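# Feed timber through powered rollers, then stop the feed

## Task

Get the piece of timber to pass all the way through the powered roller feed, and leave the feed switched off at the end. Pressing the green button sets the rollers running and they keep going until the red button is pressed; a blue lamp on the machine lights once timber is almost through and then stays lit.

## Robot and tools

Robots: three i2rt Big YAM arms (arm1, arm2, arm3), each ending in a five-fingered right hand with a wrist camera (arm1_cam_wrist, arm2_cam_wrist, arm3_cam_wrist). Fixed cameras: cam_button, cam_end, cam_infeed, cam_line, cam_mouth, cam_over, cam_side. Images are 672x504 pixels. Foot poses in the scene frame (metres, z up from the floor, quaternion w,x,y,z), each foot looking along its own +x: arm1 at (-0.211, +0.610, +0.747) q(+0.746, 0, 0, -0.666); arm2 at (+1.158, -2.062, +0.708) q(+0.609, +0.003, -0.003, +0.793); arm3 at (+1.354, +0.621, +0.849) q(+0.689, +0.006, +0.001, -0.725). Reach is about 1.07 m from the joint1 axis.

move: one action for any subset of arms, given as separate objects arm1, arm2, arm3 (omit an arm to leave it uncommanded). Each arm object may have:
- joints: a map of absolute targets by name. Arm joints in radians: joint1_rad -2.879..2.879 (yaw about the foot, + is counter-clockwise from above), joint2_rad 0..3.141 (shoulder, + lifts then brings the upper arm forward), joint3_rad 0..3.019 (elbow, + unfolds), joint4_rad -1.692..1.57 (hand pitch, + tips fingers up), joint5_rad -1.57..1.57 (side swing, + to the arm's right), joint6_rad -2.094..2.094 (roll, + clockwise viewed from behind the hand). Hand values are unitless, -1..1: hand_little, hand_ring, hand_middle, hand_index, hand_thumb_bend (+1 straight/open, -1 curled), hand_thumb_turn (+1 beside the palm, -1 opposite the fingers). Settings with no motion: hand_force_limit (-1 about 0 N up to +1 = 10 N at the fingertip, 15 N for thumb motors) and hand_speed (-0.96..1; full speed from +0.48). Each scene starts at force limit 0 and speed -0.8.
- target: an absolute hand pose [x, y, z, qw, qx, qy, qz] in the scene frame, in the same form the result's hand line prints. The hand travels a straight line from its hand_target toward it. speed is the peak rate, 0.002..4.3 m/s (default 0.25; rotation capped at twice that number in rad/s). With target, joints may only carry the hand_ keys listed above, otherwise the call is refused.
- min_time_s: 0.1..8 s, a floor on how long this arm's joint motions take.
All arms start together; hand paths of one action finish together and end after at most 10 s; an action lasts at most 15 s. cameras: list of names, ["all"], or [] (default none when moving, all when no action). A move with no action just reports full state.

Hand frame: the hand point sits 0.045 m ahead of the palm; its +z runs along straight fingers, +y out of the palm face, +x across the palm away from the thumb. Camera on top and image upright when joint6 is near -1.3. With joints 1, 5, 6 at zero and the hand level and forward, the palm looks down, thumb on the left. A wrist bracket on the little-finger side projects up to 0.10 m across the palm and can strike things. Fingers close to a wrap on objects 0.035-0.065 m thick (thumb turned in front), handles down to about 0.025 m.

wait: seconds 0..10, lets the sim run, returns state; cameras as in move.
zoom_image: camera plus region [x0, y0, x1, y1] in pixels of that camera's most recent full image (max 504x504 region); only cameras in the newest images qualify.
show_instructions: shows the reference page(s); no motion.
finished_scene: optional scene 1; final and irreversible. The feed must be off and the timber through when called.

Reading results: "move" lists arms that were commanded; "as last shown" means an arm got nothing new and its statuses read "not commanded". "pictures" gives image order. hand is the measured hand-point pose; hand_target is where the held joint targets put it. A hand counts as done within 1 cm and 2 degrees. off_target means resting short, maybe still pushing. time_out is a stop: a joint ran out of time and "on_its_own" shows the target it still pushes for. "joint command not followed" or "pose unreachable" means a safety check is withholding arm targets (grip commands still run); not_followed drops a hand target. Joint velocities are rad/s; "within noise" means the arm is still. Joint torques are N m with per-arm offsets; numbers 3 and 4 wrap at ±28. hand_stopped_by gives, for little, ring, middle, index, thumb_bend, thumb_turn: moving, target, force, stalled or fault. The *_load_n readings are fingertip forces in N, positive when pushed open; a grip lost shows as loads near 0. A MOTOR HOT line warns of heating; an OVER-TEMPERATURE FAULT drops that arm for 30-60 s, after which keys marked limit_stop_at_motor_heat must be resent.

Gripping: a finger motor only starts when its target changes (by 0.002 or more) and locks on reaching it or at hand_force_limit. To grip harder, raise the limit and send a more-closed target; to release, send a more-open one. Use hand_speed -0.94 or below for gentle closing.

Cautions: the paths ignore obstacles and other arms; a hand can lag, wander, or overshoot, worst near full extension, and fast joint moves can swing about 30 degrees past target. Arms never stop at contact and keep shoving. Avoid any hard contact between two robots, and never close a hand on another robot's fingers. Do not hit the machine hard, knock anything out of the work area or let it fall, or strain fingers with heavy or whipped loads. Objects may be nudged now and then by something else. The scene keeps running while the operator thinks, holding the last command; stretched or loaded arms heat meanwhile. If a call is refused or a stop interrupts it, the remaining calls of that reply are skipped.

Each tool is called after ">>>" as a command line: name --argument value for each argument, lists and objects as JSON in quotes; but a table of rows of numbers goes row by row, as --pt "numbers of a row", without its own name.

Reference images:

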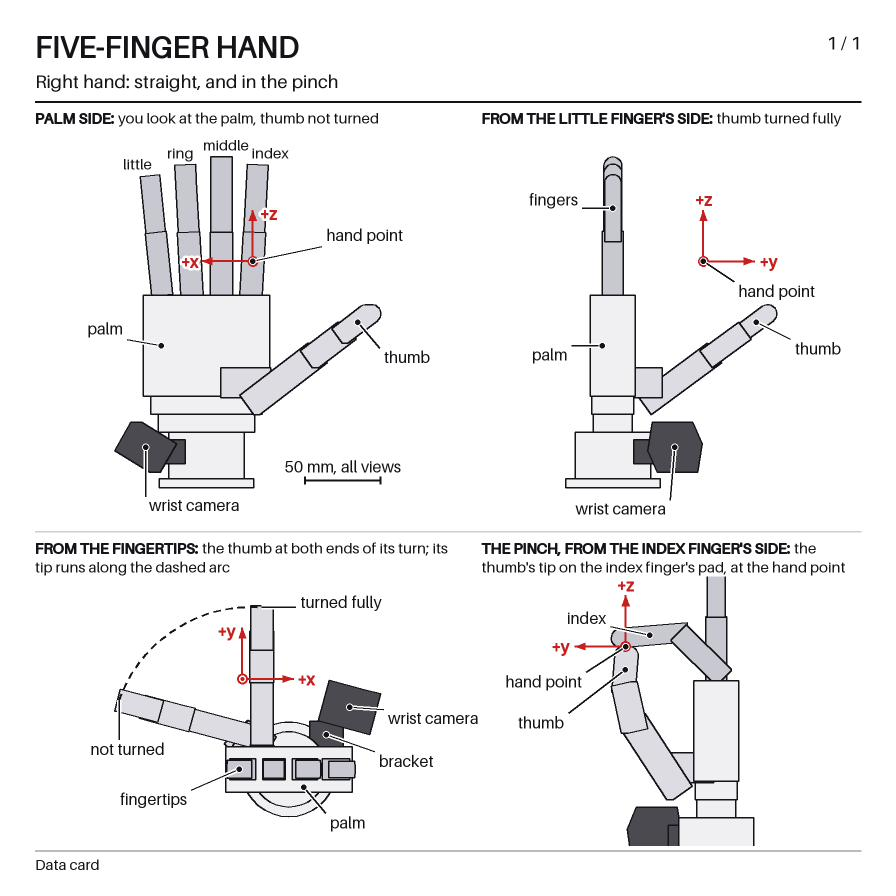

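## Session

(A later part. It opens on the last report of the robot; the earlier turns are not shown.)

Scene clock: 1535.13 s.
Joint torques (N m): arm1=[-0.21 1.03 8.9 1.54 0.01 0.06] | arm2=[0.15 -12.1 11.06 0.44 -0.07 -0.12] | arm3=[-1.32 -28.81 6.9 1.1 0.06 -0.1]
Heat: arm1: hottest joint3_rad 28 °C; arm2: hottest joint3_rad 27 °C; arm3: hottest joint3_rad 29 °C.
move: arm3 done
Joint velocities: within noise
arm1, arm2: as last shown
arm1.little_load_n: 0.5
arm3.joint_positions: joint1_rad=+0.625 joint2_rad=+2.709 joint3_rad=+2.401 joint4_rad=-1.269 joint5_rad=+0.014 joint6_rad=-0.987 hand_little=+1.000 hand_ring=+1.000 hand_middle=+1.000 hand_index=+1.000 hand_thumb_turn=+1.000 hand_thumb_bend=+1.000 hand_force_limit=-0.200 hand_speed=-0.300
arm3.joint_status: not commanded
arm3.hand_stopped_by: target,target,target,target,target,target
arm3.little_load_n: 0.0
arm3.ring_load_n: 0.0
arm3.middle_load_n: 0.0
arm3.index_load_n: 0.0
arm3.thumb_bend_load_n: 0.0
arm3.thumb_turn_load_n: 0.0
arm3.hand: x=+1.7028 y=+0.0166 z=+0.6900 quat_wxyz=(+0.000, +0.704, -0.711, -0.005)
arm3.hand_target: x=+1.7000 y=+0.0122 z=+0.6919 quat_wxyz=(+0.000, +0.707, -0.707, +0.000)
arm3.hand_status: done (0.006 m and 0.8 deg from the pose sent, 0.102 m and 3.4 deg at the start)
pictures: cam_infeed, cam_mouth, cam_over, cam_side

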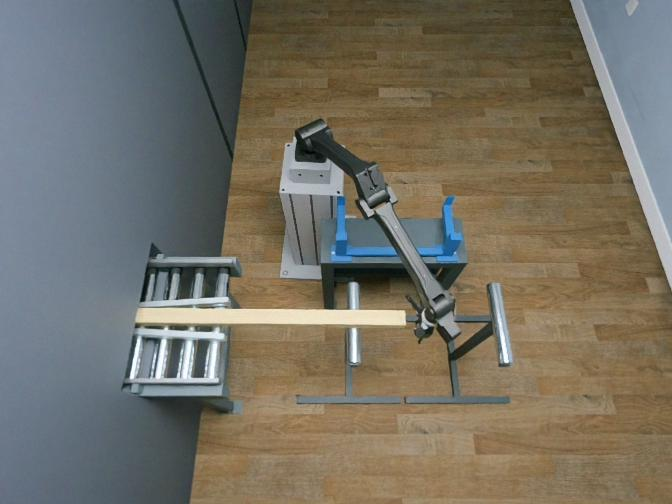

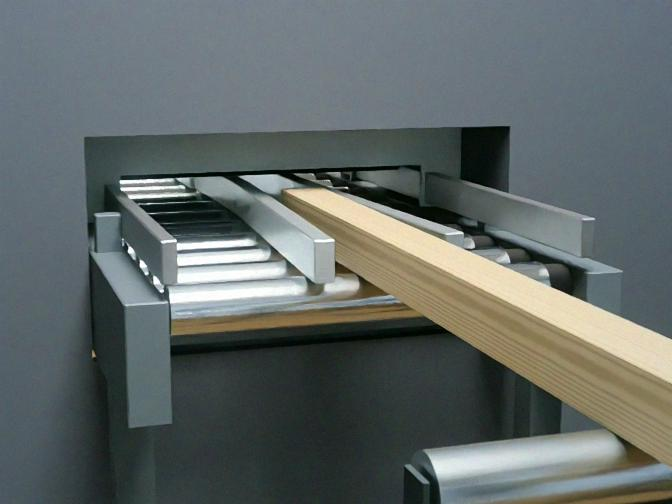

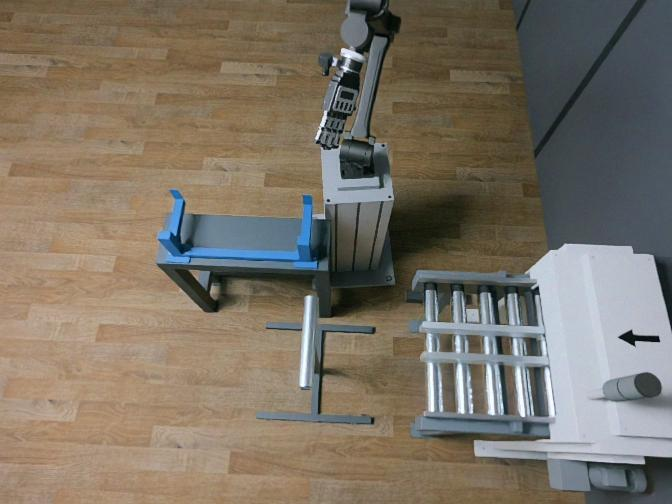

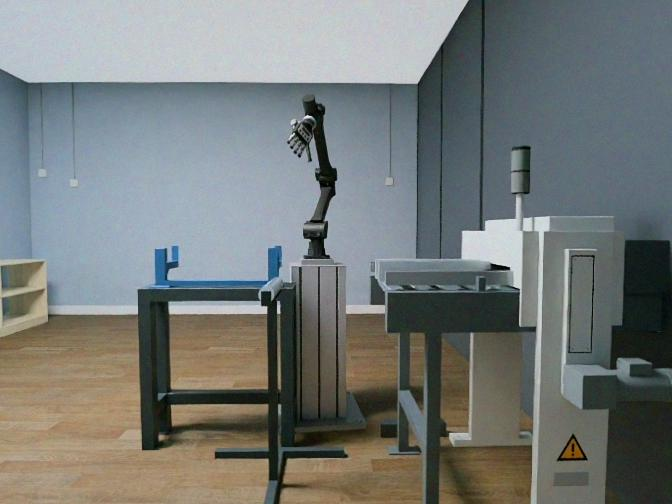

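>>> move --arm3 '{"target": [1.62, 0.005, 0.692, 0, 0.7071, -0.7071, 0], "speed": 0.06}' --cameras '["cam_infeed", "cam_mouth", "cam_line"]'

>>> wait --seconds 2 --cameras '["cam_infeed", "cam_mouth", "cam_over"]'

Scene clock: 1543.87 s.
Joint torques (N m): arm1=[-0.26 1.08 8.9 1.55 0.01 0.05] | arm2=[0.15 -12.1 11.04 0.43 -0.07 -0.12] | arm3=[-3.25 -27.28 6.45 1.02 0.31 -0.17]
Heat: arm1: hottest joint3_rad 28 °C; arm2: hottest joint3_rad 27 °C; arm3: hottest joint3_rad 29 °C.
move: arm3 off_target
Joint velocities: within noise
arm1, arm2: as last shown
arm1.little_load_n: 0.0
arm3.joint_positions: joint1_rad=+0.547 joint2_rad=+2.579 joint3_rad=+2.143 joint4_rad=-1.136 joint5_rad=+0.007 joint6_rad=-1.077 hand_little=+1.000 hand_ring=+1.000 hand_middle=+1.000 hand_index=+1.000 hand_thumb_turn=+1.000 hand_thumb_bend=+1.000 hand_force_limit=-0.200 hand_speed=-0.300
arm3.joint_status: not commanded
arm3.hand_stopped_by: target,target,target,target,target,target
arm3.little_load_n: 0.0
arm3.ring_load_n: 0.0
arm3.middle_load_n: 0.0
arm3.index_load_n: 0.0
arm3.thumb_bend_load_n: 0.0
arm3.thumb_turn_load_n: 0.0
arm3.hand: x=+1.6377 y=+0.0152 z=+0.6906 quat_wxyz=(-0.003, +0.708, -0.706, -0.002)
arm3.hand_target: x=+1.6200 y=+0.0054 z=+0.6920 quat_wxyz=(+0.000, +0.707, -0.707, +0.000)
arm3.hand_status: off_target (0.020 m and 0.5 deg from the pose sent, 0.084 m and 0.8 deg at the start)
pictures: cam_infeed, cam_line, cam_mouth

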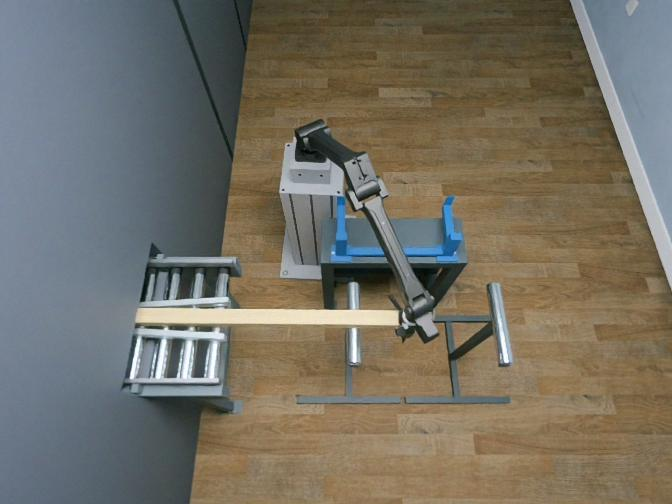

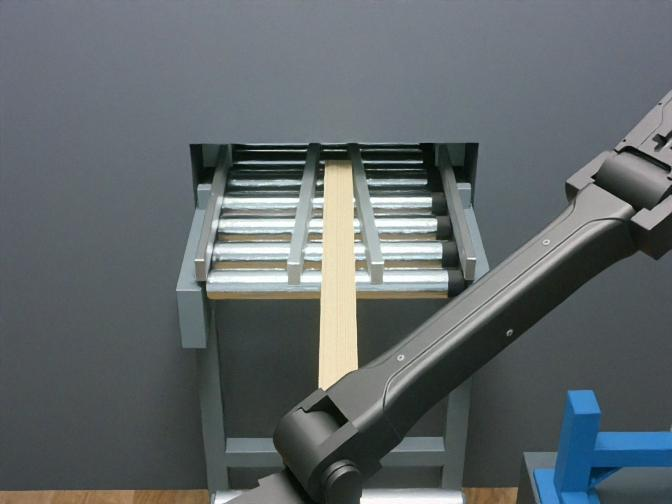

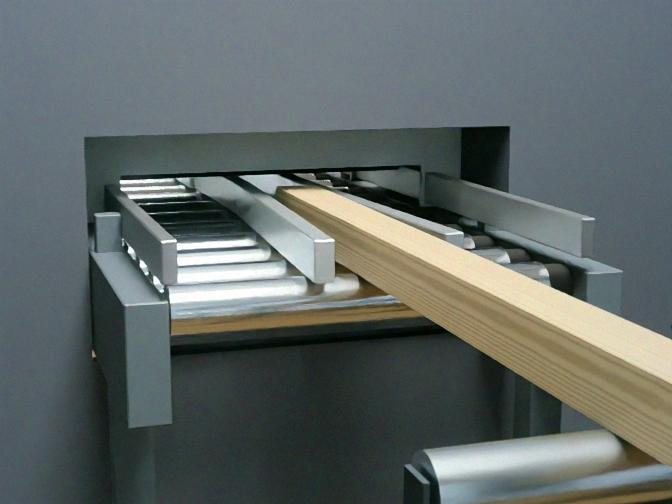

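Scene clock: 1545.87 s.
Joint torques (N m): arm1=[-0.26 1.08 8.9 1.55 0.01 0.05] | arm2=[0.15 -12.1 11.06 0.44 -0.07 -0.12] | arm3=[-3.25 -27.22 6.45 1.01 0.31 -0.19]
Heat: arm1: hottest joint3_rad 28 °C; arm2: hottest joint3_rad 27 °C; arm3: hottest joint3_rad 28 °C.
Joint velocities: within noise
arm1.joint_positions: joint1_rad=-0.334 joint2_rad=+0.627 joint3_rad=+1.448 joint4_rad=-1.575 joint5_rad=+0.164 joint6_rad=-0.949 hand_little=+1.000 hand_ring=+1.000 hand_middle=+1.000 hand_index=+1.000 hand_thumb_turn=+1.000 hand_thumb_bend=+1.000 hand_force_limit=+0.000 hand_speed=-0.800
arm1.joint_status: not commanded
arm1.hand_stopped_by: target,target,target,target,target,target
arm1.little_load_n: 0.0
arm1.ring_load_n: 0.0
arm1.middle_load_n: 0.0
arm1.index_load_n: 0.0
arm1.thumb_bend_load_n: 0.0
arm1.thumb_turn_load_n: 0.0
arm1.hand: x=-0.3092 y=+0.4634 z=+1.2114 quat_wxyz=(+0.280, +0.295, -0.867, +0.289)
arm1.hand_target: x=-0.3091 y=+0.4636 z=+1.2197 quat_wxyz=(+0.286, +0.292, -0.863, +0.297)
arm1.hand_status: not commanded
arm2.joint_positions: joint1_rad=+0.030 joint2_rad=+1.391 joint3_rad=+1.277 joint4_rad=-1.505 joint5_rad=-0.001 joint6_rad=+0.032 hand_little=-1.000 hand_ring=-1.000 hand_middle=-1.000 hand_index=+1.000 hand_thumb_turn=+1.000 hand_thumb_bend=+1.000 hand_force_limit=+0.000 hand_speed=-0.800
arm2.joint_status: not commanded
arm2.hand_stopped_by: target,target,target,target,target,target
arm2.little_load_n: 0.0
arm2.ring_load_n: 0.5
arm2.middle_load_n: 0.0
arm2.index_load_n: 0.0
arm2.thumb_bend_load_n: 0.0
arm2.thumb_turn_load_n: 0.0
arm2.hand: x=+1.0332 y=-1.7592 z=+0.9178 quat_wxyz=(+0.020, +0.991, +0.129, +0.003)
arm2.hand_target: x=+1.0331 y=-1.7497 z=+0.9349 quat_wxyz=(+0.000, +0.991, +0.130, +0.000)
arm2.hand_status: not commanded
arm3.joint_positions: joint1_rad=+0.547 joint2_rad=+2.579 joint3_rad=+2.143 joint4_rad=-1.136 joint5_rad=+0.007 joint6_rad=-1.077 hand_little=+1.000 hand_ring=+1.000 hand_middle=+1.000 hand_index=+1.000 hand_thumb_turn=+1.000 hand_thumb_bend=+1.000 hand_force_limit=-0.200 hand_speed=-0.300
arm3.joint_status: not commanded
arm3.hand_stopped_by: target,target,target,target,target,target
arm3.little_load_n: 0.0
arm3.ring_load_n: 0.0
arm3.middle_load_n: 0.0
arm3.index_load_n: 0.0
arm3.thumb_bend_load_n: 0.0
arm3.thumb_turn_load_n: 0.0
arm3.hand: x=+1.6377 y=+0.0152 z=+0.6906 quat_wxyz=(-0.003, +0.708, -0.706, -0.002)
arm3.hand_target: x=+1.6201 y=+0.0054 z=+0.6920 quat_wxyz=(+0.000, +0.707, -0.707, +0.000)
arm3.hand_status: off_target (0.020 m and 0.5 deg from the pose sent, 0.084 m and 0.8 deg at the start)
wait: 2.00 s; at rest by 0.27 s

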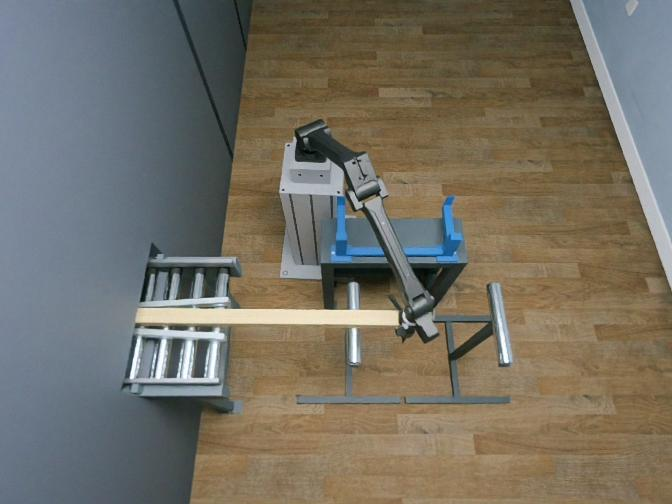

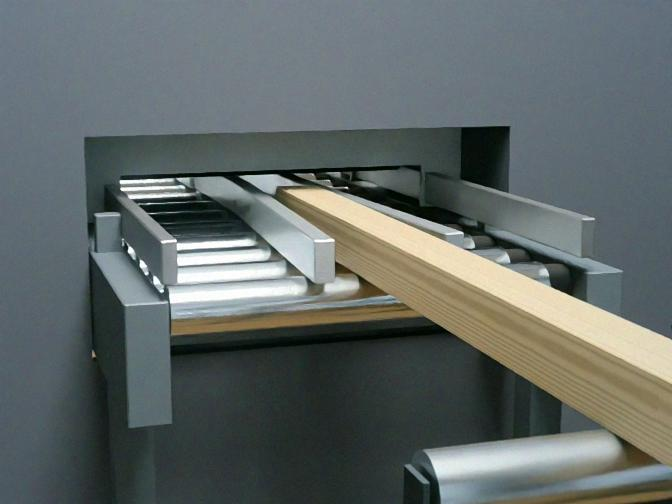

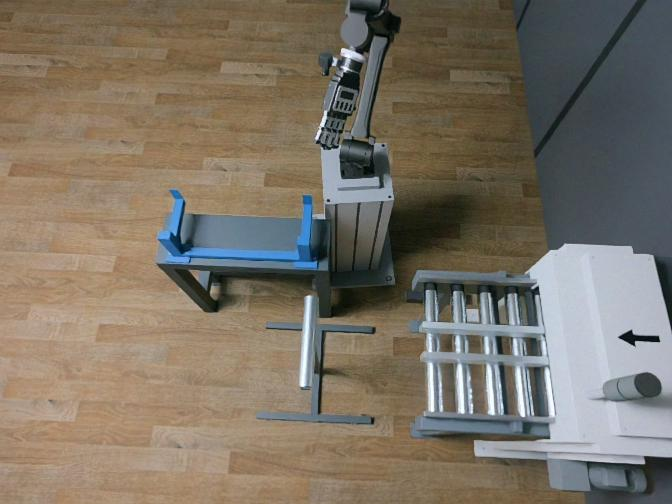

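>>> zoom_image --camera "cam_infeed" --region '[120, 240, 460, 400]'

>>> zoom_image --camera "cam_mouth" --region '[80, 120, 520, 330]'

Scaled by 1.482 from the camera's image (finer frame: 960x720).

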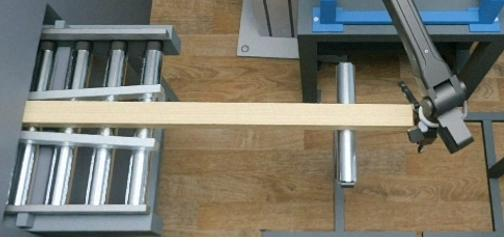

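Scaled by 1.145 from the camera's image (finer frame: 960x720).

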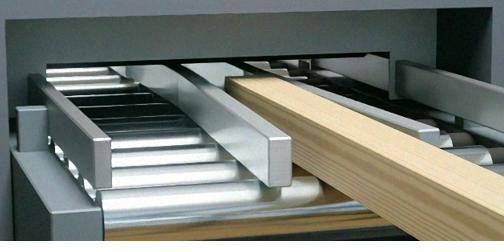

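>>> move --arm3 '{"target": [1.56, 0.0, 0.690, 0, 0.7071, -0.7071, 0], "speed": 0.06}' --cameras '["cam_infeed", "cam_mouth"]'

>>> wait --seconds 1.5 --cameras '["cam_infeed", "cam_mouth", "cam_line"]'

Scene clock: 1568.40 s.
Joint torques (N m): arm1=[-0.26 1.08 8.9 1.55 0.01 0.06] | arm2=[0.15 -12.1 11.06 0.43 -0.07 -0.12] | arm3=[-3.78 -26.4 6.28 1.28 0.3 -0.25]
Heat: arm1: hottest joint3_rad 28 °C; arm2: hottest joint3_rad 27 °C; arm3: hottest joint3_rad 27 °C.
move: arm3 off_target
Joint velocities: within noise
arm1, arm2: as last shown
arm2.ring_load_n: 0.0
arm3.joint_positions: joint1_rad=+0.475 joint2_rad=+2.518 joint3_rad=+2.017 joint4_rad=-1.075 joint5_rad=+0.007 joint6_rad=-1.153 hand_little=+1.000 hand_ring=+1.000 hand_middle=+1.000 hand_index=+1.000 hand_thumb_turn=+1.000 hand_thumb_bend=+1.000 hand_force_limit=-0.200 hand_speed=-0.300
arm3.joint_status: not commanded
arm3.hand_stopped_by: target,target,target,target,target,target
arm3.little_load_n: 0.0
arm3.ring_load_n: 0.0
arm3.middle_load_n: 0.0
arm3.index_load_n: 0.0
arm3.thumb_bend_load_n: 0.0
arm3.thumb_turn_load_n: 0.0
arm3.hand: x=+1.5814 y=+0.0115 z=+0.6900 quat_wxyz=(-0.004, +0.709, -0.705, -0.004)
arm3.hand_target: x=+1.5602 y=+0.0005 z=+0.6902 quat_wxyz=(+0.000, +0.707, -0.707, +0.000)
arm3.hand_status: off_target (0.024 m and 0.7 deg from the pose sent, 0.079 m and 0.5 deg at the start)

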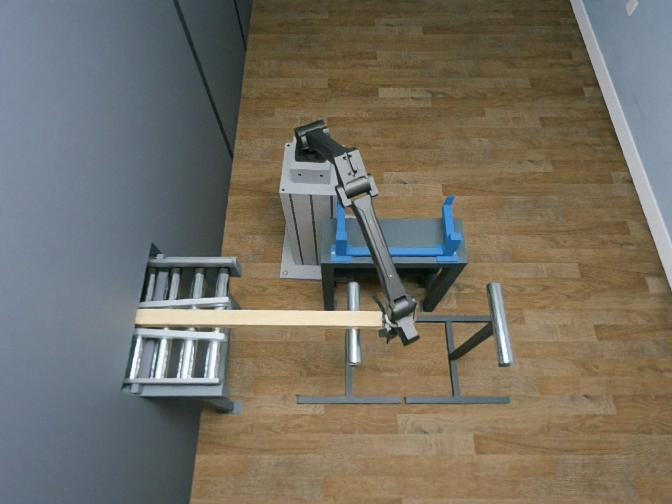

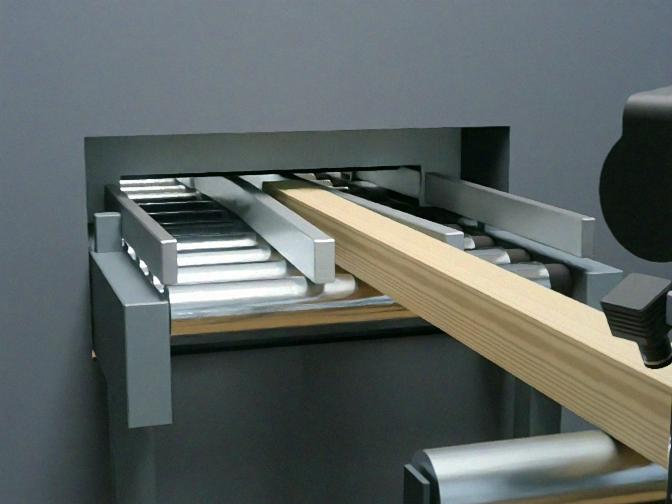

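Scene clock: 1569.90 s.
Joint torques (N m): arm1=[-0.21 1.03 8.88 1.55 0.01 0.05] | arm2=[0.15 -12.1 11.04 0.44 -0.07 -0.12] | arm3=[-3.78 -26.34 6.3 1.25 0.3 -0.24]
Heat: arm1: hottest joint3_rad 28 °C; arm2: hottest joint3_rad 27 °C; arm3: hottest joint3_rad 27 °C.
Joint velocities: within noise
arm1.joint_positions: joint1_rad=-0.334 joint2_rad=+0.627 joint3_rad=+1.448 joint4_rad=-1.575 joint5_rad=+0.164 joint6_rad=-0.949 hand_little=+1.000 hand_ring=+1.000 hand_middle=+1.000 hand_index=+1.000 hand_thumb_turn=+1.000 hand_thumb_bend=+1.000 hand_force_limit=+0.000 hand_speed=-0.800
arm1.joint_status: not commanded
arm1.hand_stopped_by: target,target,target,target,target,target
arm1.little_load_n: 0.0
arm1.ring_load_n: 0.0
arm1.middle_load_n: 0.0
arm1.index_load_n: 0.0
arm1.thumb_bend_load_n: 0.0
arm1.thumb_turn_load_n: 0.0
arm1.hand: x=-0.3092 y=+0.4634 z=+1.2114 quat_wxyz=(+0.280, +0.295, -0.867, +0.289)
arm1.hand_target: x=-0.3091 y=+0.4636 z=+1.2197 quat_wxyz=(+0.286, +0.292, -0.863, +0.297)
arm1.hand_status: not commanded
arm2.joint_positions: joint1_rad=+0.030 joint2_rad=+1.391 joint3_rad=+1.277 joint4_rad=-1.505 joint5_rad=-0.001 joint6_rad=+0.032 hand_little=-1.000 hand_ring=-1.000 hand_middle=-1.000 hand_index=+1.000 hand_thumb_turn=+1.000 hand_thumb_bend=+1.000 hand_force_limit=+0.000 hand_speed=-0.800
arm2.joint_status: not commanded
arm2.hand_stopped_by: target,target,target,target,target,target
arm2.little_load_n: 0.5
arm2.ring_load_n: 0.5
arm2.middle_load_n: 0.0
arm2.index_load_n: 0.0
arm2.thumb_bend_load_n: 0.0
arm2.thumb_turn_load_n: 0.0
arm2.hand: x=+1.0332 y=-1.7592 z=+0.9178 quat_wxyz=(+0.020, +0.991, +0.129, +0.003)
arm2.hand_target: x=+1.0331 y=-1.7497 z=+0.9349 quat_wxyz=(+0.000, +0.991, +0.130, +0.000)
arm2.hand_status: not commanded
arm3.joint_positions: joint1_rad=+0.475 joint2_rad=+2.518 joint3_rad=+2.017 joint4_rad=-1.075 joint5_rad=+0.007 joint6_rad=-1.153 hand_little=+1.000 hand_ring=+1.000 hand_middle=+1.000 hand_index=+1.000 hand_thumb_turn=+1.000 hand_thumb_bend=+1.000 hand_force_limit=-0.200 hand_speed=-0.300
arm3.joint_status: not commanded
arm3.hand_stopped_by: target,target,target,target,target,target
arm3.little_load_n: 0.0
arm3.ring_load_n: 0.0
arm3.middle_load_n: 0.0
arm3.index_load_n: 0.0
arm3.thumb_bend_load_n: 0.0
arm3.thumb_turn_load_n: 0.0
arm3.hand: x=+1.5814 y=+0.0115 z=+0.6900 quat_wxyz=(-0.004, +0.709, -0.705, -0.004)
arm3.hand_target: x=+1.5602 y=+0.0005 z=+0.6902 quat_wxyz=(+0.000, +0.707, -0.707, +0.000)
arm3.hand_status: off_target (0.024 m and 0.7 deg from the pose sent, 0.079 m and 0.5 deg at the start)
wait: 1.50 s; at rest by 0.27 s
pictures: cam_infeed, cam_line, cam_mouth

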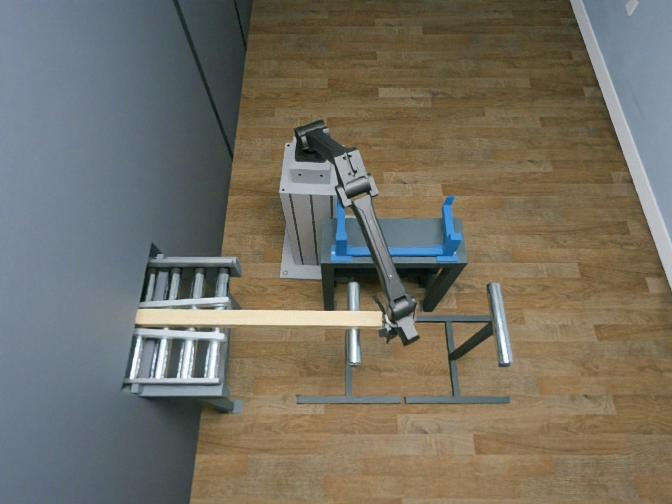

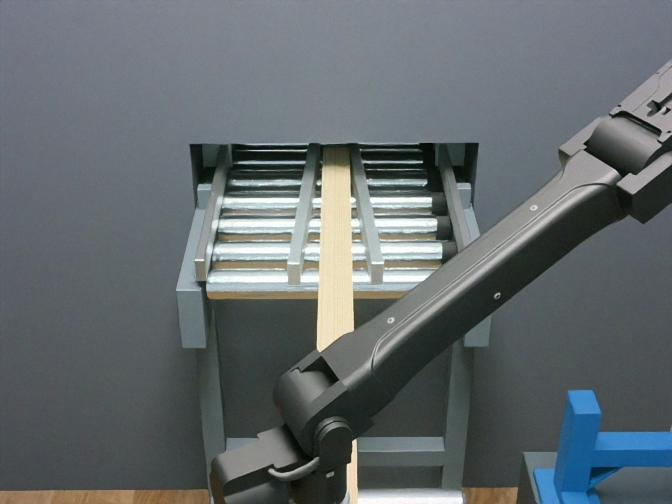

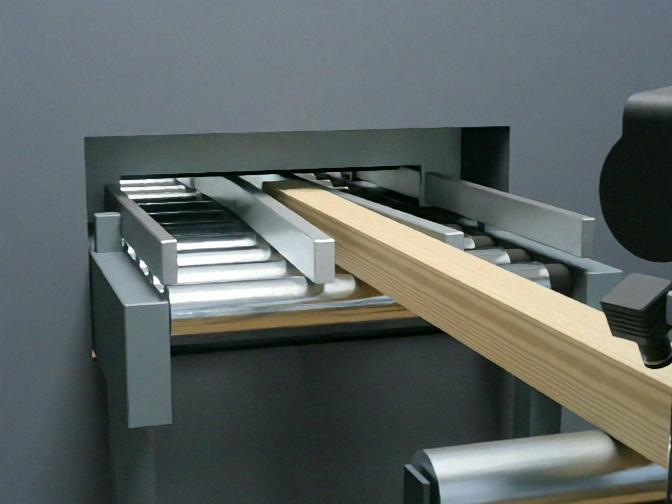

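>>> move --arm3 '{"target": [1.518, -0.003, 0.690, 0, 0.7071, -0.7071, 0], "speed": 0.06}' --cameras '["cam_infeed", "cam_mouth", "cam_over"]'

Scene clock: 1587.00 s.
Joint torques (N m): arm1=[-0.21 1.08 8.9 1.55 0.01 0.06] | arm2=[0.15 -12.16 11.06 0.44 -0.07 -0.12] | arm3=[-3.43 -25.88 6.2 1.21 0.34 -0.23]
Heat: arm1: hottest joint3_rad 28 °C; arm2: hottest joint3_rad 27 °C; arm3: hottest joint2_rad 27 °C.
move: arm3 off_target
Joint velocities: within noise
arm1, arm2: as last shown
arm2.little_load_n: 0.0
arm2.ring_load_n: 0.0
arm3.joint_positions: joint1_rad=+0.412 joint2_rad=+2.485 joint3_rad=+1.950 joint4_rad=-1.041 joint5_rad=+0.005 joint6_rad=-1.212 hand_little=+1.000 hand_ring=+1.000 hand_middle=+1.000 hand_index=+1.000 hand_thumb_turn=+1.000 hand_thumb_bend=+1.000 hand_force_limit=-0.200 hand_speed=-0.300
arm3.joint_status: not commanded
arm3.hand_stopped_by: target,target,target,target,target,target
arm3.little_load_n: 0.0
arm3.ring_load_n: 0.0
arm3.middle_load_n: 0.0
arm3.index_load_n: 0.0
arm3.thumb_bend_load_n: 0.0
arm3.thumb_turn_load_n: 0.0
arm3.hand: x=+1.5369 y=+0.0064 z=+0.6895 quat_wxyz=(-0.005, +0.708, -0.707, -0.004)
arm3.hand_target: x=+1.5181 y=-0.0025 z=+0.6901 quat_wxyz=(+0.000, +0.707, -0.707, +0.000)
arm3.hand_status: off_target (0.021 m and 0.7 deg from the pose sent, 0.065 m and 0.7 deg at the start)

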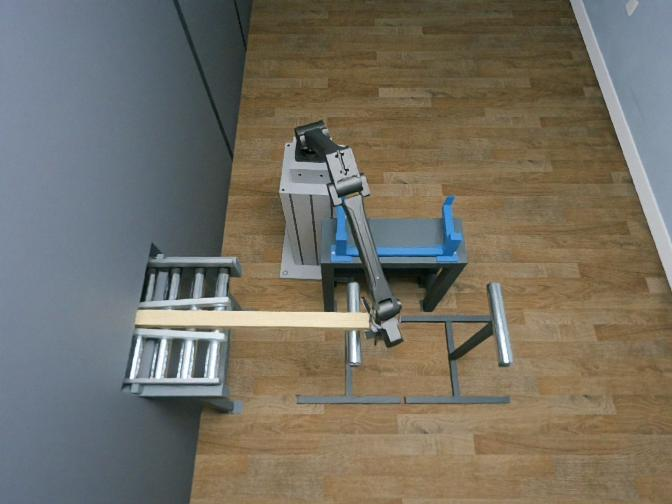

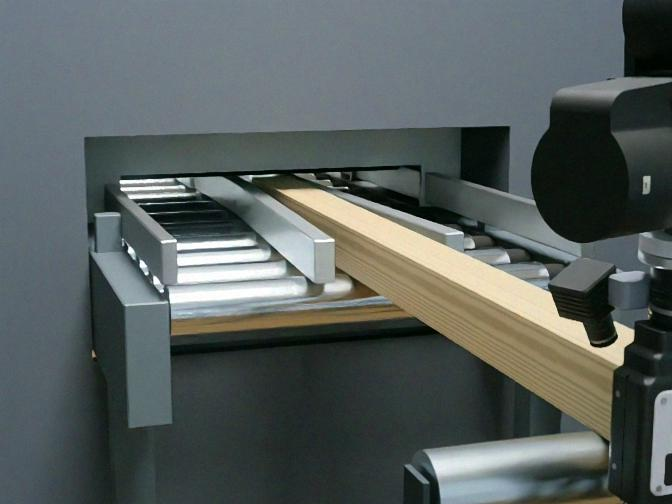

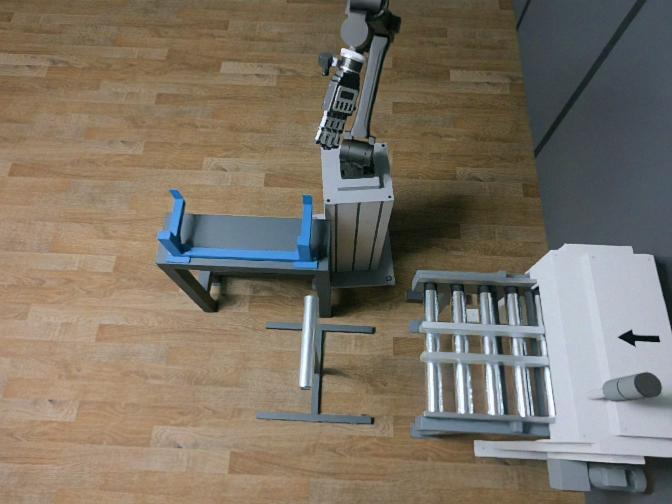

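>>> move --arm3 '{"target": [1.64, 0.005, 0.700, 0, 0.7071, -0.7071, 0], "speed": 0.12}'

>>> move --arm3 '{"target": [1.66, 0.005, 0.755, 0, 0.7071, -0.7071, 0], "speed": 0.12, "joints": {"hand_little": -1, "hand_ring": -1, "hand_middle": -1, "hand_index": -1}}' --cameras '["cam_infeed", "cam_mouth", "arm3_cam_wrist"]'

Scene clock: 1610.80 s.
Joint torques (N m): arm1=[-0.15 1.08 8.9 1.54 0.01 0.05] | arm2=[0.15 -12.1 11.06 0.44 -0.07 -0.12] | arm3=[-0.73 -23.71 9.4 0.42 0.24 0.23]
Heat: arm1: hottest joint3_rad 28 °C; arm2: hottest joint3_rad 27 °C; arm3: hottest joint2_rad 27 °C.
move: arm3 off_target
Joint velocities: within noise
arm1, arm2: as last shown
arm3.joint_positions: joint1_rad=+0.544 joint2_rad=+2.553 joint3_rad=+2.160 joint4_rad=-1.160 joint5_rad=+0.009 joint6_rad=-1.093 hand_little=+1.000 hand_ring=+1.000 hand_middle=+1.000 hand_index=+1.000 hand_thumb_turn=+1.000 hand_thumb_bend=+1.000 hand_force_limit=-0.200 hand_speed=-0.300
arm3.joint_status: not commanded
arm3.hand_stopped_by: target,target,target,target,target,target
arm3.little_load_n: 0.0
arm3.ring_load_n: 0.0
arm3.middle_load_n: 0.0
arm3.index_load_n: 0.0
arm3.thumb_bend_load_n: 0.0
arm3.thumb_turn_load_n: 0.0
arm3.hand: x=+1.6383 y=+0.0060 z=+0.7137 quat_wxyz=(+0.000, +0.712, -0.702, +0.007)
arm3.hand_target: x=+1.6397 y=+0.0055 z=+0.7001 quat_wxyz=(+0.000, +0.707, -0.707, +0.001)
arm3.hand_status: off_target (0.014 m and 1.1 deg from the pose sent, 0.104 m and 0.7 deg at the start)
pictures: none

Scene clock: 1612.33 s.
Joint torques (N m): arm1=[-0.21 1.08 8.9 1.55 0.01 0.05] | arm2=[0.21 -12.1 11.06 0.43 -0.07 -0.12] | arm3=[-0.09 -26.87 9.62 0.35 0.24 0.25]
Heat: arm1: hottest joint3_rad 28 °C; arm2: hottest joint3_rad 27 °C; arm3: hottest joint2_rad 27 °C.
move: arm3 off_target
Joint velocities: within noise
arm1, arm2: as last shown
arm1.ring_load_n: -0.5
arm3.joint_positions: joint1_rad=+0.562 joint2_rad=+2.553 joint3_rad=+2.241 joint4_rad=-1.278 joint5_rad=+0.009 joint6_rad=-1.069 hand_little=-1.000 hand_ring=-1.000 hand_middle=-1.000 hand_index=-1.000 hand_thumb_turn=+1.000 hand_thumb_bend=+1.000 hand_force_limit=-0.200 hand_speed=-0.300
arm3.joint_status: all done
arm3.hand_stopped_by: target,target,target,target,target,target
arm3.little_load_n: 0.0
arm3.ring_load_n: 0.0
arm3.middle_load_n: 0.0
arm3.index_load_n: 0.0
arm3.thumb_bend_load_n: 0.0
arm3.thumb_turn_load_n: 0.5
arm3.hand: x=+1.6501 y=+0.0118 z=+0.7449 quat_wxyz=(-0.005, +0.710, -0.704, -0.011)
arm3.hand_target: x=+1.6599 y=+0.0055 z=+0.7550 quat_wxyz=(+0.000, +0.707, -0.707, +0.000)
arm3.hand_status: off_target (0.016 m and 1.5 deg from the pose sent, 0.047 m and 1.2 deg at the start)
pictures: arm3_cam_wrist, cam_infeed, cam_mouth

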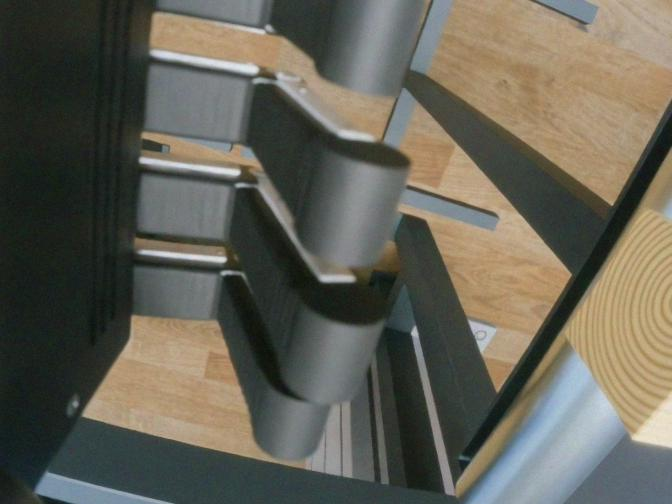

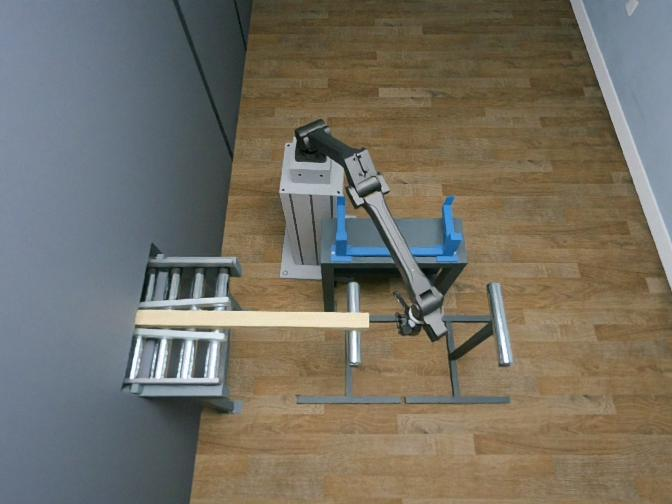

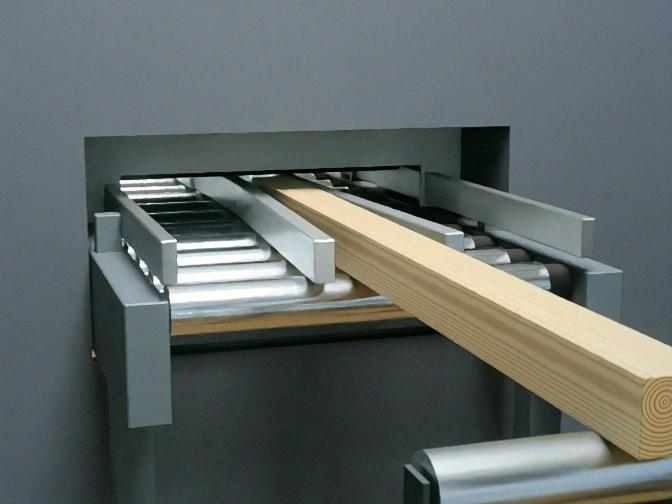

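>>> move --arm3 '{"target": [1.52, 0.000, 0.752, 0, 0.7071, -0.7071, 0], "speed": 0.06}' --cameras '["cam_infeed", "cam_mouth", "arm3_cam_wrist"]'

Scene clock: 1623.33 s.
Joint torques (N m): arm1=[-0.21 1.08 8.91 1.55 0.01 0.06] | arm2=[0.15 -12.1 11.06 0.44 -0.07 -0.12] | arm3=[-3.9 -25.29 6.11 0.91 0.45 -0.17]
Heat: arm1: hottest joint3_rad 28 °C; arm2: hottest joint3_rad 27 °C; arm3: hottest joint2_rad 27 °C.
move: arm3 off_target
Joint velocities: within noise
arm1, arm2: as last shown
arm1.ring_load_n: 0.0
arm2.middle_load_n: 0.5
arm3.joint_positions: joint1_rad=+0.423 joint2_rad=+2.385 joint3_rad=+1.951 joint4_rad=-1.123 joint5_rad=+0.002 joint6_rad=-1.207 hand_little=-1.000 hand_ring=-1.000 hand_middle=-1.000 hand_index=-1.000 hand_thumb_turn=+1.000 hand_thumb_bend=+1.000 hand_force_limit=-0.200 hand_speed=-0.300
arm3.joint_status: not commanded
arm3.hand_stopped_by: target,target,target,target,target,target
arm3.little_load_n: 0.0
arm3.ring_load_n: 0.0
arm3.middle_load_n: 0.0
arm3.index_load_n: 0.0
arm3.thumb_bend_load_n: 0.0
arm3.thumb_turn_load_n: 0.0
arm3.hand: x=+1.5453 y=+0.0053 z=+0.7554 quat_wxyz=(-0.003, +0.710, -0.704, +0.005)
arm3.hand_target: x=+1.5204 y=+0.0006 z=+0.7520 quat_wxyz=(+0.000, +0.707, -0.707, +0.000)
arm3.hand_status: off_target (0.026 m and 0.8 deg from the pose sent, 0.131 m and 1.5 deg at the start)
pictures: arm3_cam_wrist, cam_infeed, cam_mouth

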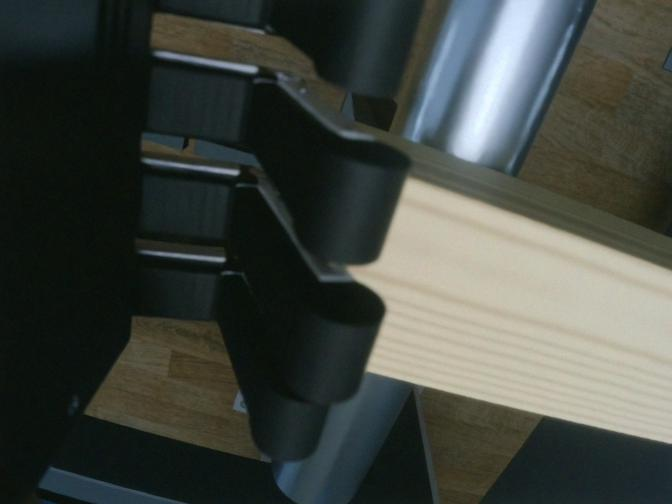

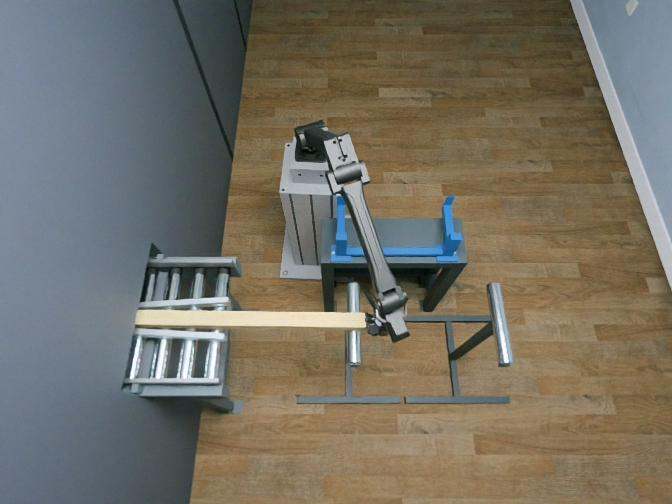

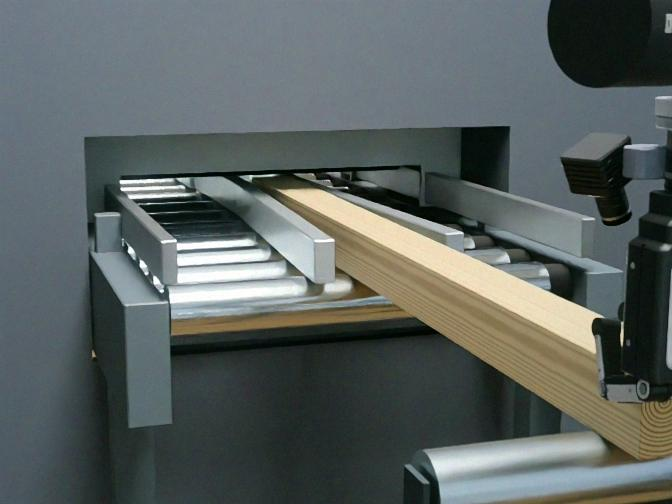

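>>> move --arm3 '{"target": [1.46, 0.000, 0.744, 0, 0.7071, -0.7071, 0], "speed": 0.06}' --cameras '["cam_infeed", "cam_mouth", "cam_over"]'

Scene clock: 1633.80 s.
Joint torques (N m): arm1=[-0.21 1.08 8.9 1.54 0.01 0.06] | arm2=[0.21 -12.1 11.06 0.44 -0.07 -0.12] | arm3=[-6.83 -23.88 5.52 0.79 1.11 -0.37]
Heat: arm1: hottest joint3_rad 28 °C; arm2: hottest joint3_rad 28 °C; arm3: hottest joint2_rad 27 °C.
move: arm3 off_target
Joint velocities: within noise
arm1, arm2: as last shown
arm2.middle_load_n: 0.0
arm3.joint_positions: joint1_rad=+0.375 joint2_rad=+2.337 joint3_rad=+1.861 joint4_rad=-1.061 joint5_rad=-0.017 joint6_rad=-1.275 hand_little=-1.000 hand_ring=-1.000 hand_middle=-1.000 hand_index=-1.000 hand_thumb_turn=+1.000 hand_thumb_bend=+1.000 hand_force_limit=-0.200 hand_speed=-0.300
arm3.joint_status: not commanded
arm3.hand_stopped_by: target,target,target,target,target,target
arm3.little_load_n: 0.0
arm3.ring_load_n: 0.0
arm3.middle_load_n: 0.0
arm3.index_load_n: 0.0
arm3.thumb_bend_load_n: -0.5
arm3.thumb_turn_load_n: 0.0
arm3.hand: x=+1.5132 y=+0.0051 z=+0.7549 quat_wxyz=(-0.006, +0.717, -0.697, +0.019)
arm3.hand_target: x=+1.4619 y=+0.0025 z=+0.7444 quat_wxyz=(-0.001, +0.707, -0.707, +0.000)
arm3.hand_status: off_target (0.055 m and 2.8 deg from the pose sent, 0.086 m and 0.8 deg at the start)

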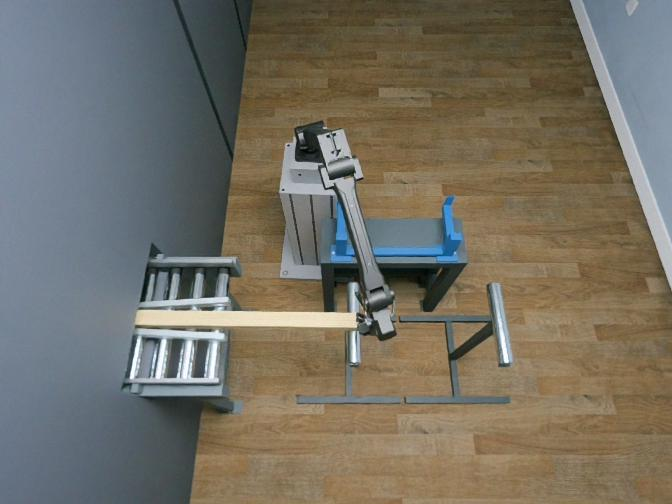

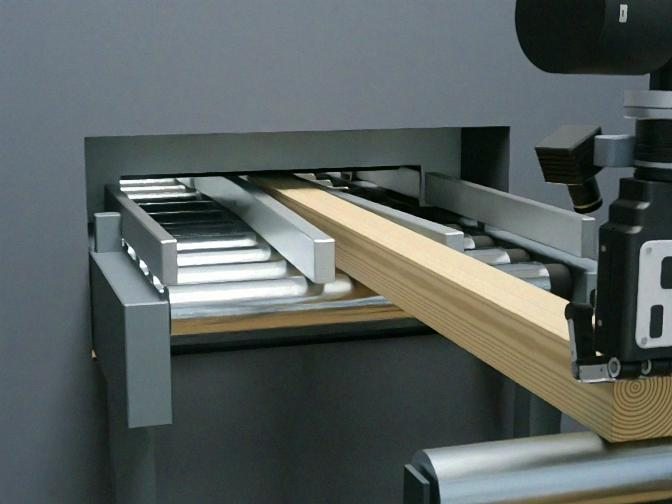

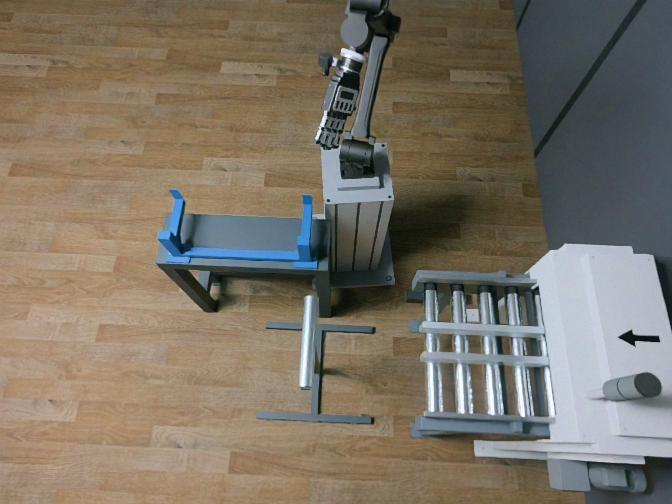

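>>> move --arm3 '{"target": [1.49, 0.002, 0.746, 0, 0.7071, -0.7071, 0], "speed": 0.06}' --cameras '["cam_button", "cam_end", "arm2_cam_wrist"]'

>>> zoom_image --camera "cam_button" --region '[150, 50, 600, 500]'

Scene clock: 1643.60 s.
Joint torques (N m): arm1=[-0.21 1.03 8.87 1.54 0.01 0.06] | arm2=[0.15 -12.1 11.04 0.44 -0.07 -0.12] | arm3=[-3.55 -22.53 7.97 0.05 1.16 0.07]
Heat: arm1: hottest joint3_rad 28 °C; arm2: hottest joint3_rad 28 °C; arm3: hottest joint2_rad 26 °C.
move: arm3 off_target
Joint velocities: arm1=[-0.005 -0.024 -0.017 0.007 -0.154 -0.066] | arm2=[within noise] | arm3=[within noise]
arm1, arm2: as last shown
arm2.little_load_n: 0.5
arm3.joint_positions: joint1_rad=+0.376 joint2_rad=+2.336 joint3_rad=+1.861 joint4_rad=-1.061 joint5_rad=-0.017 joint6_rad=-1.274 hand_little=-1.000 hand_ring=-1.000 hand_middle=-1.000 hand_index=-1.000 hand_thumb_turn=+1.000 hand_thumb_bend=+1.000 hand_force_limit=-0.200 hand_speed=-0.300
arm3.joint_status: not commanded
arm3.hand_stopped_by: target,target,target,target,target,target
arm3.little_load_n: 0.0
arm3.ring_load_n: 0.0
arm3.middle_load_n: 0.0
arm3.index_load_n: 0.0
arm3.thumb_bend_load_n: 0.0
arm3.thumb_turn_load_n: 0.0
arm3.hand: x=+1.5139 y=+0.0053 z=+0.7551 quat_wxyz=(-0.006, +0.717, -0.697, +0.019)
arm3.hand_target: x=+1.4903 y=+0.0027 z=+0.7463 quat_wxyz=(+0.000, +0.707, -0.707, +0.000)
arm3.hand_status: off_target (0.026 m and 2.8 deg from the pose sent, 0.025 m and 2.8 deg at the start)
pictures: arm2_cam_wrist, cam_button, cam_end

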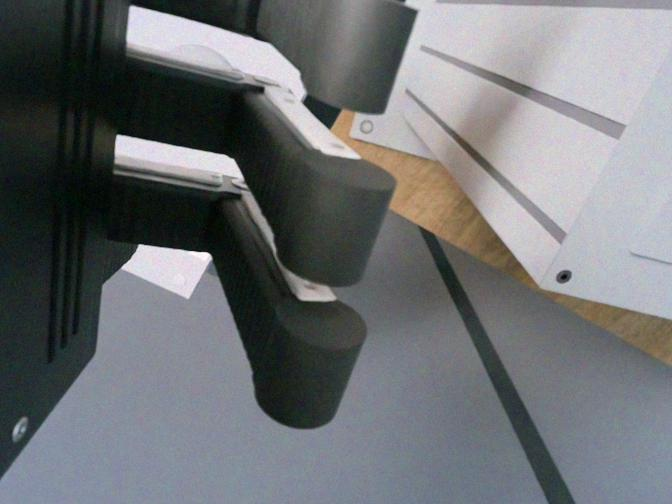

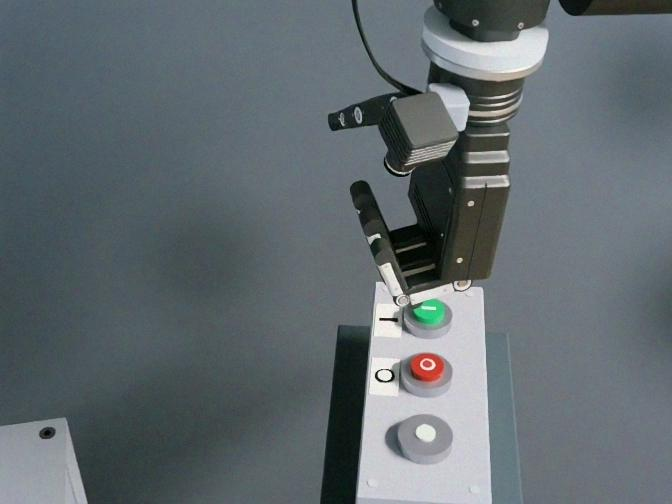

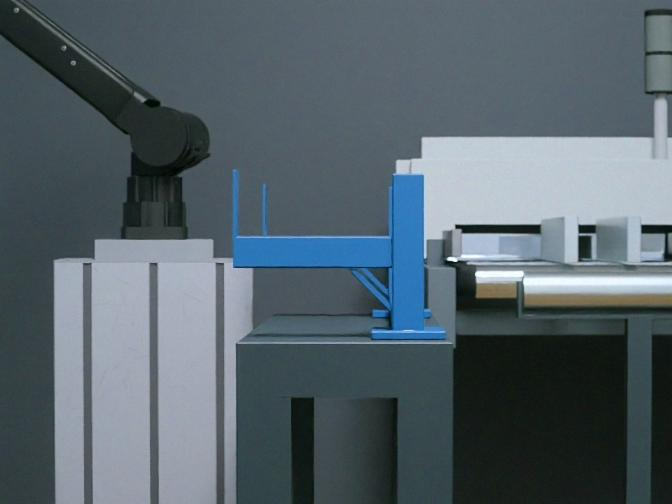

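Scaled by 1.120 from the camera's image (finer frame: 960x720).

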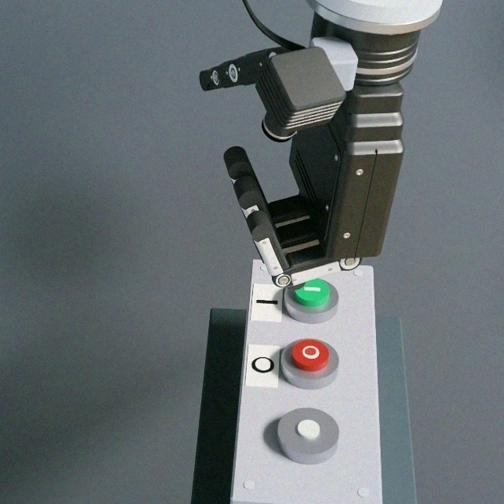

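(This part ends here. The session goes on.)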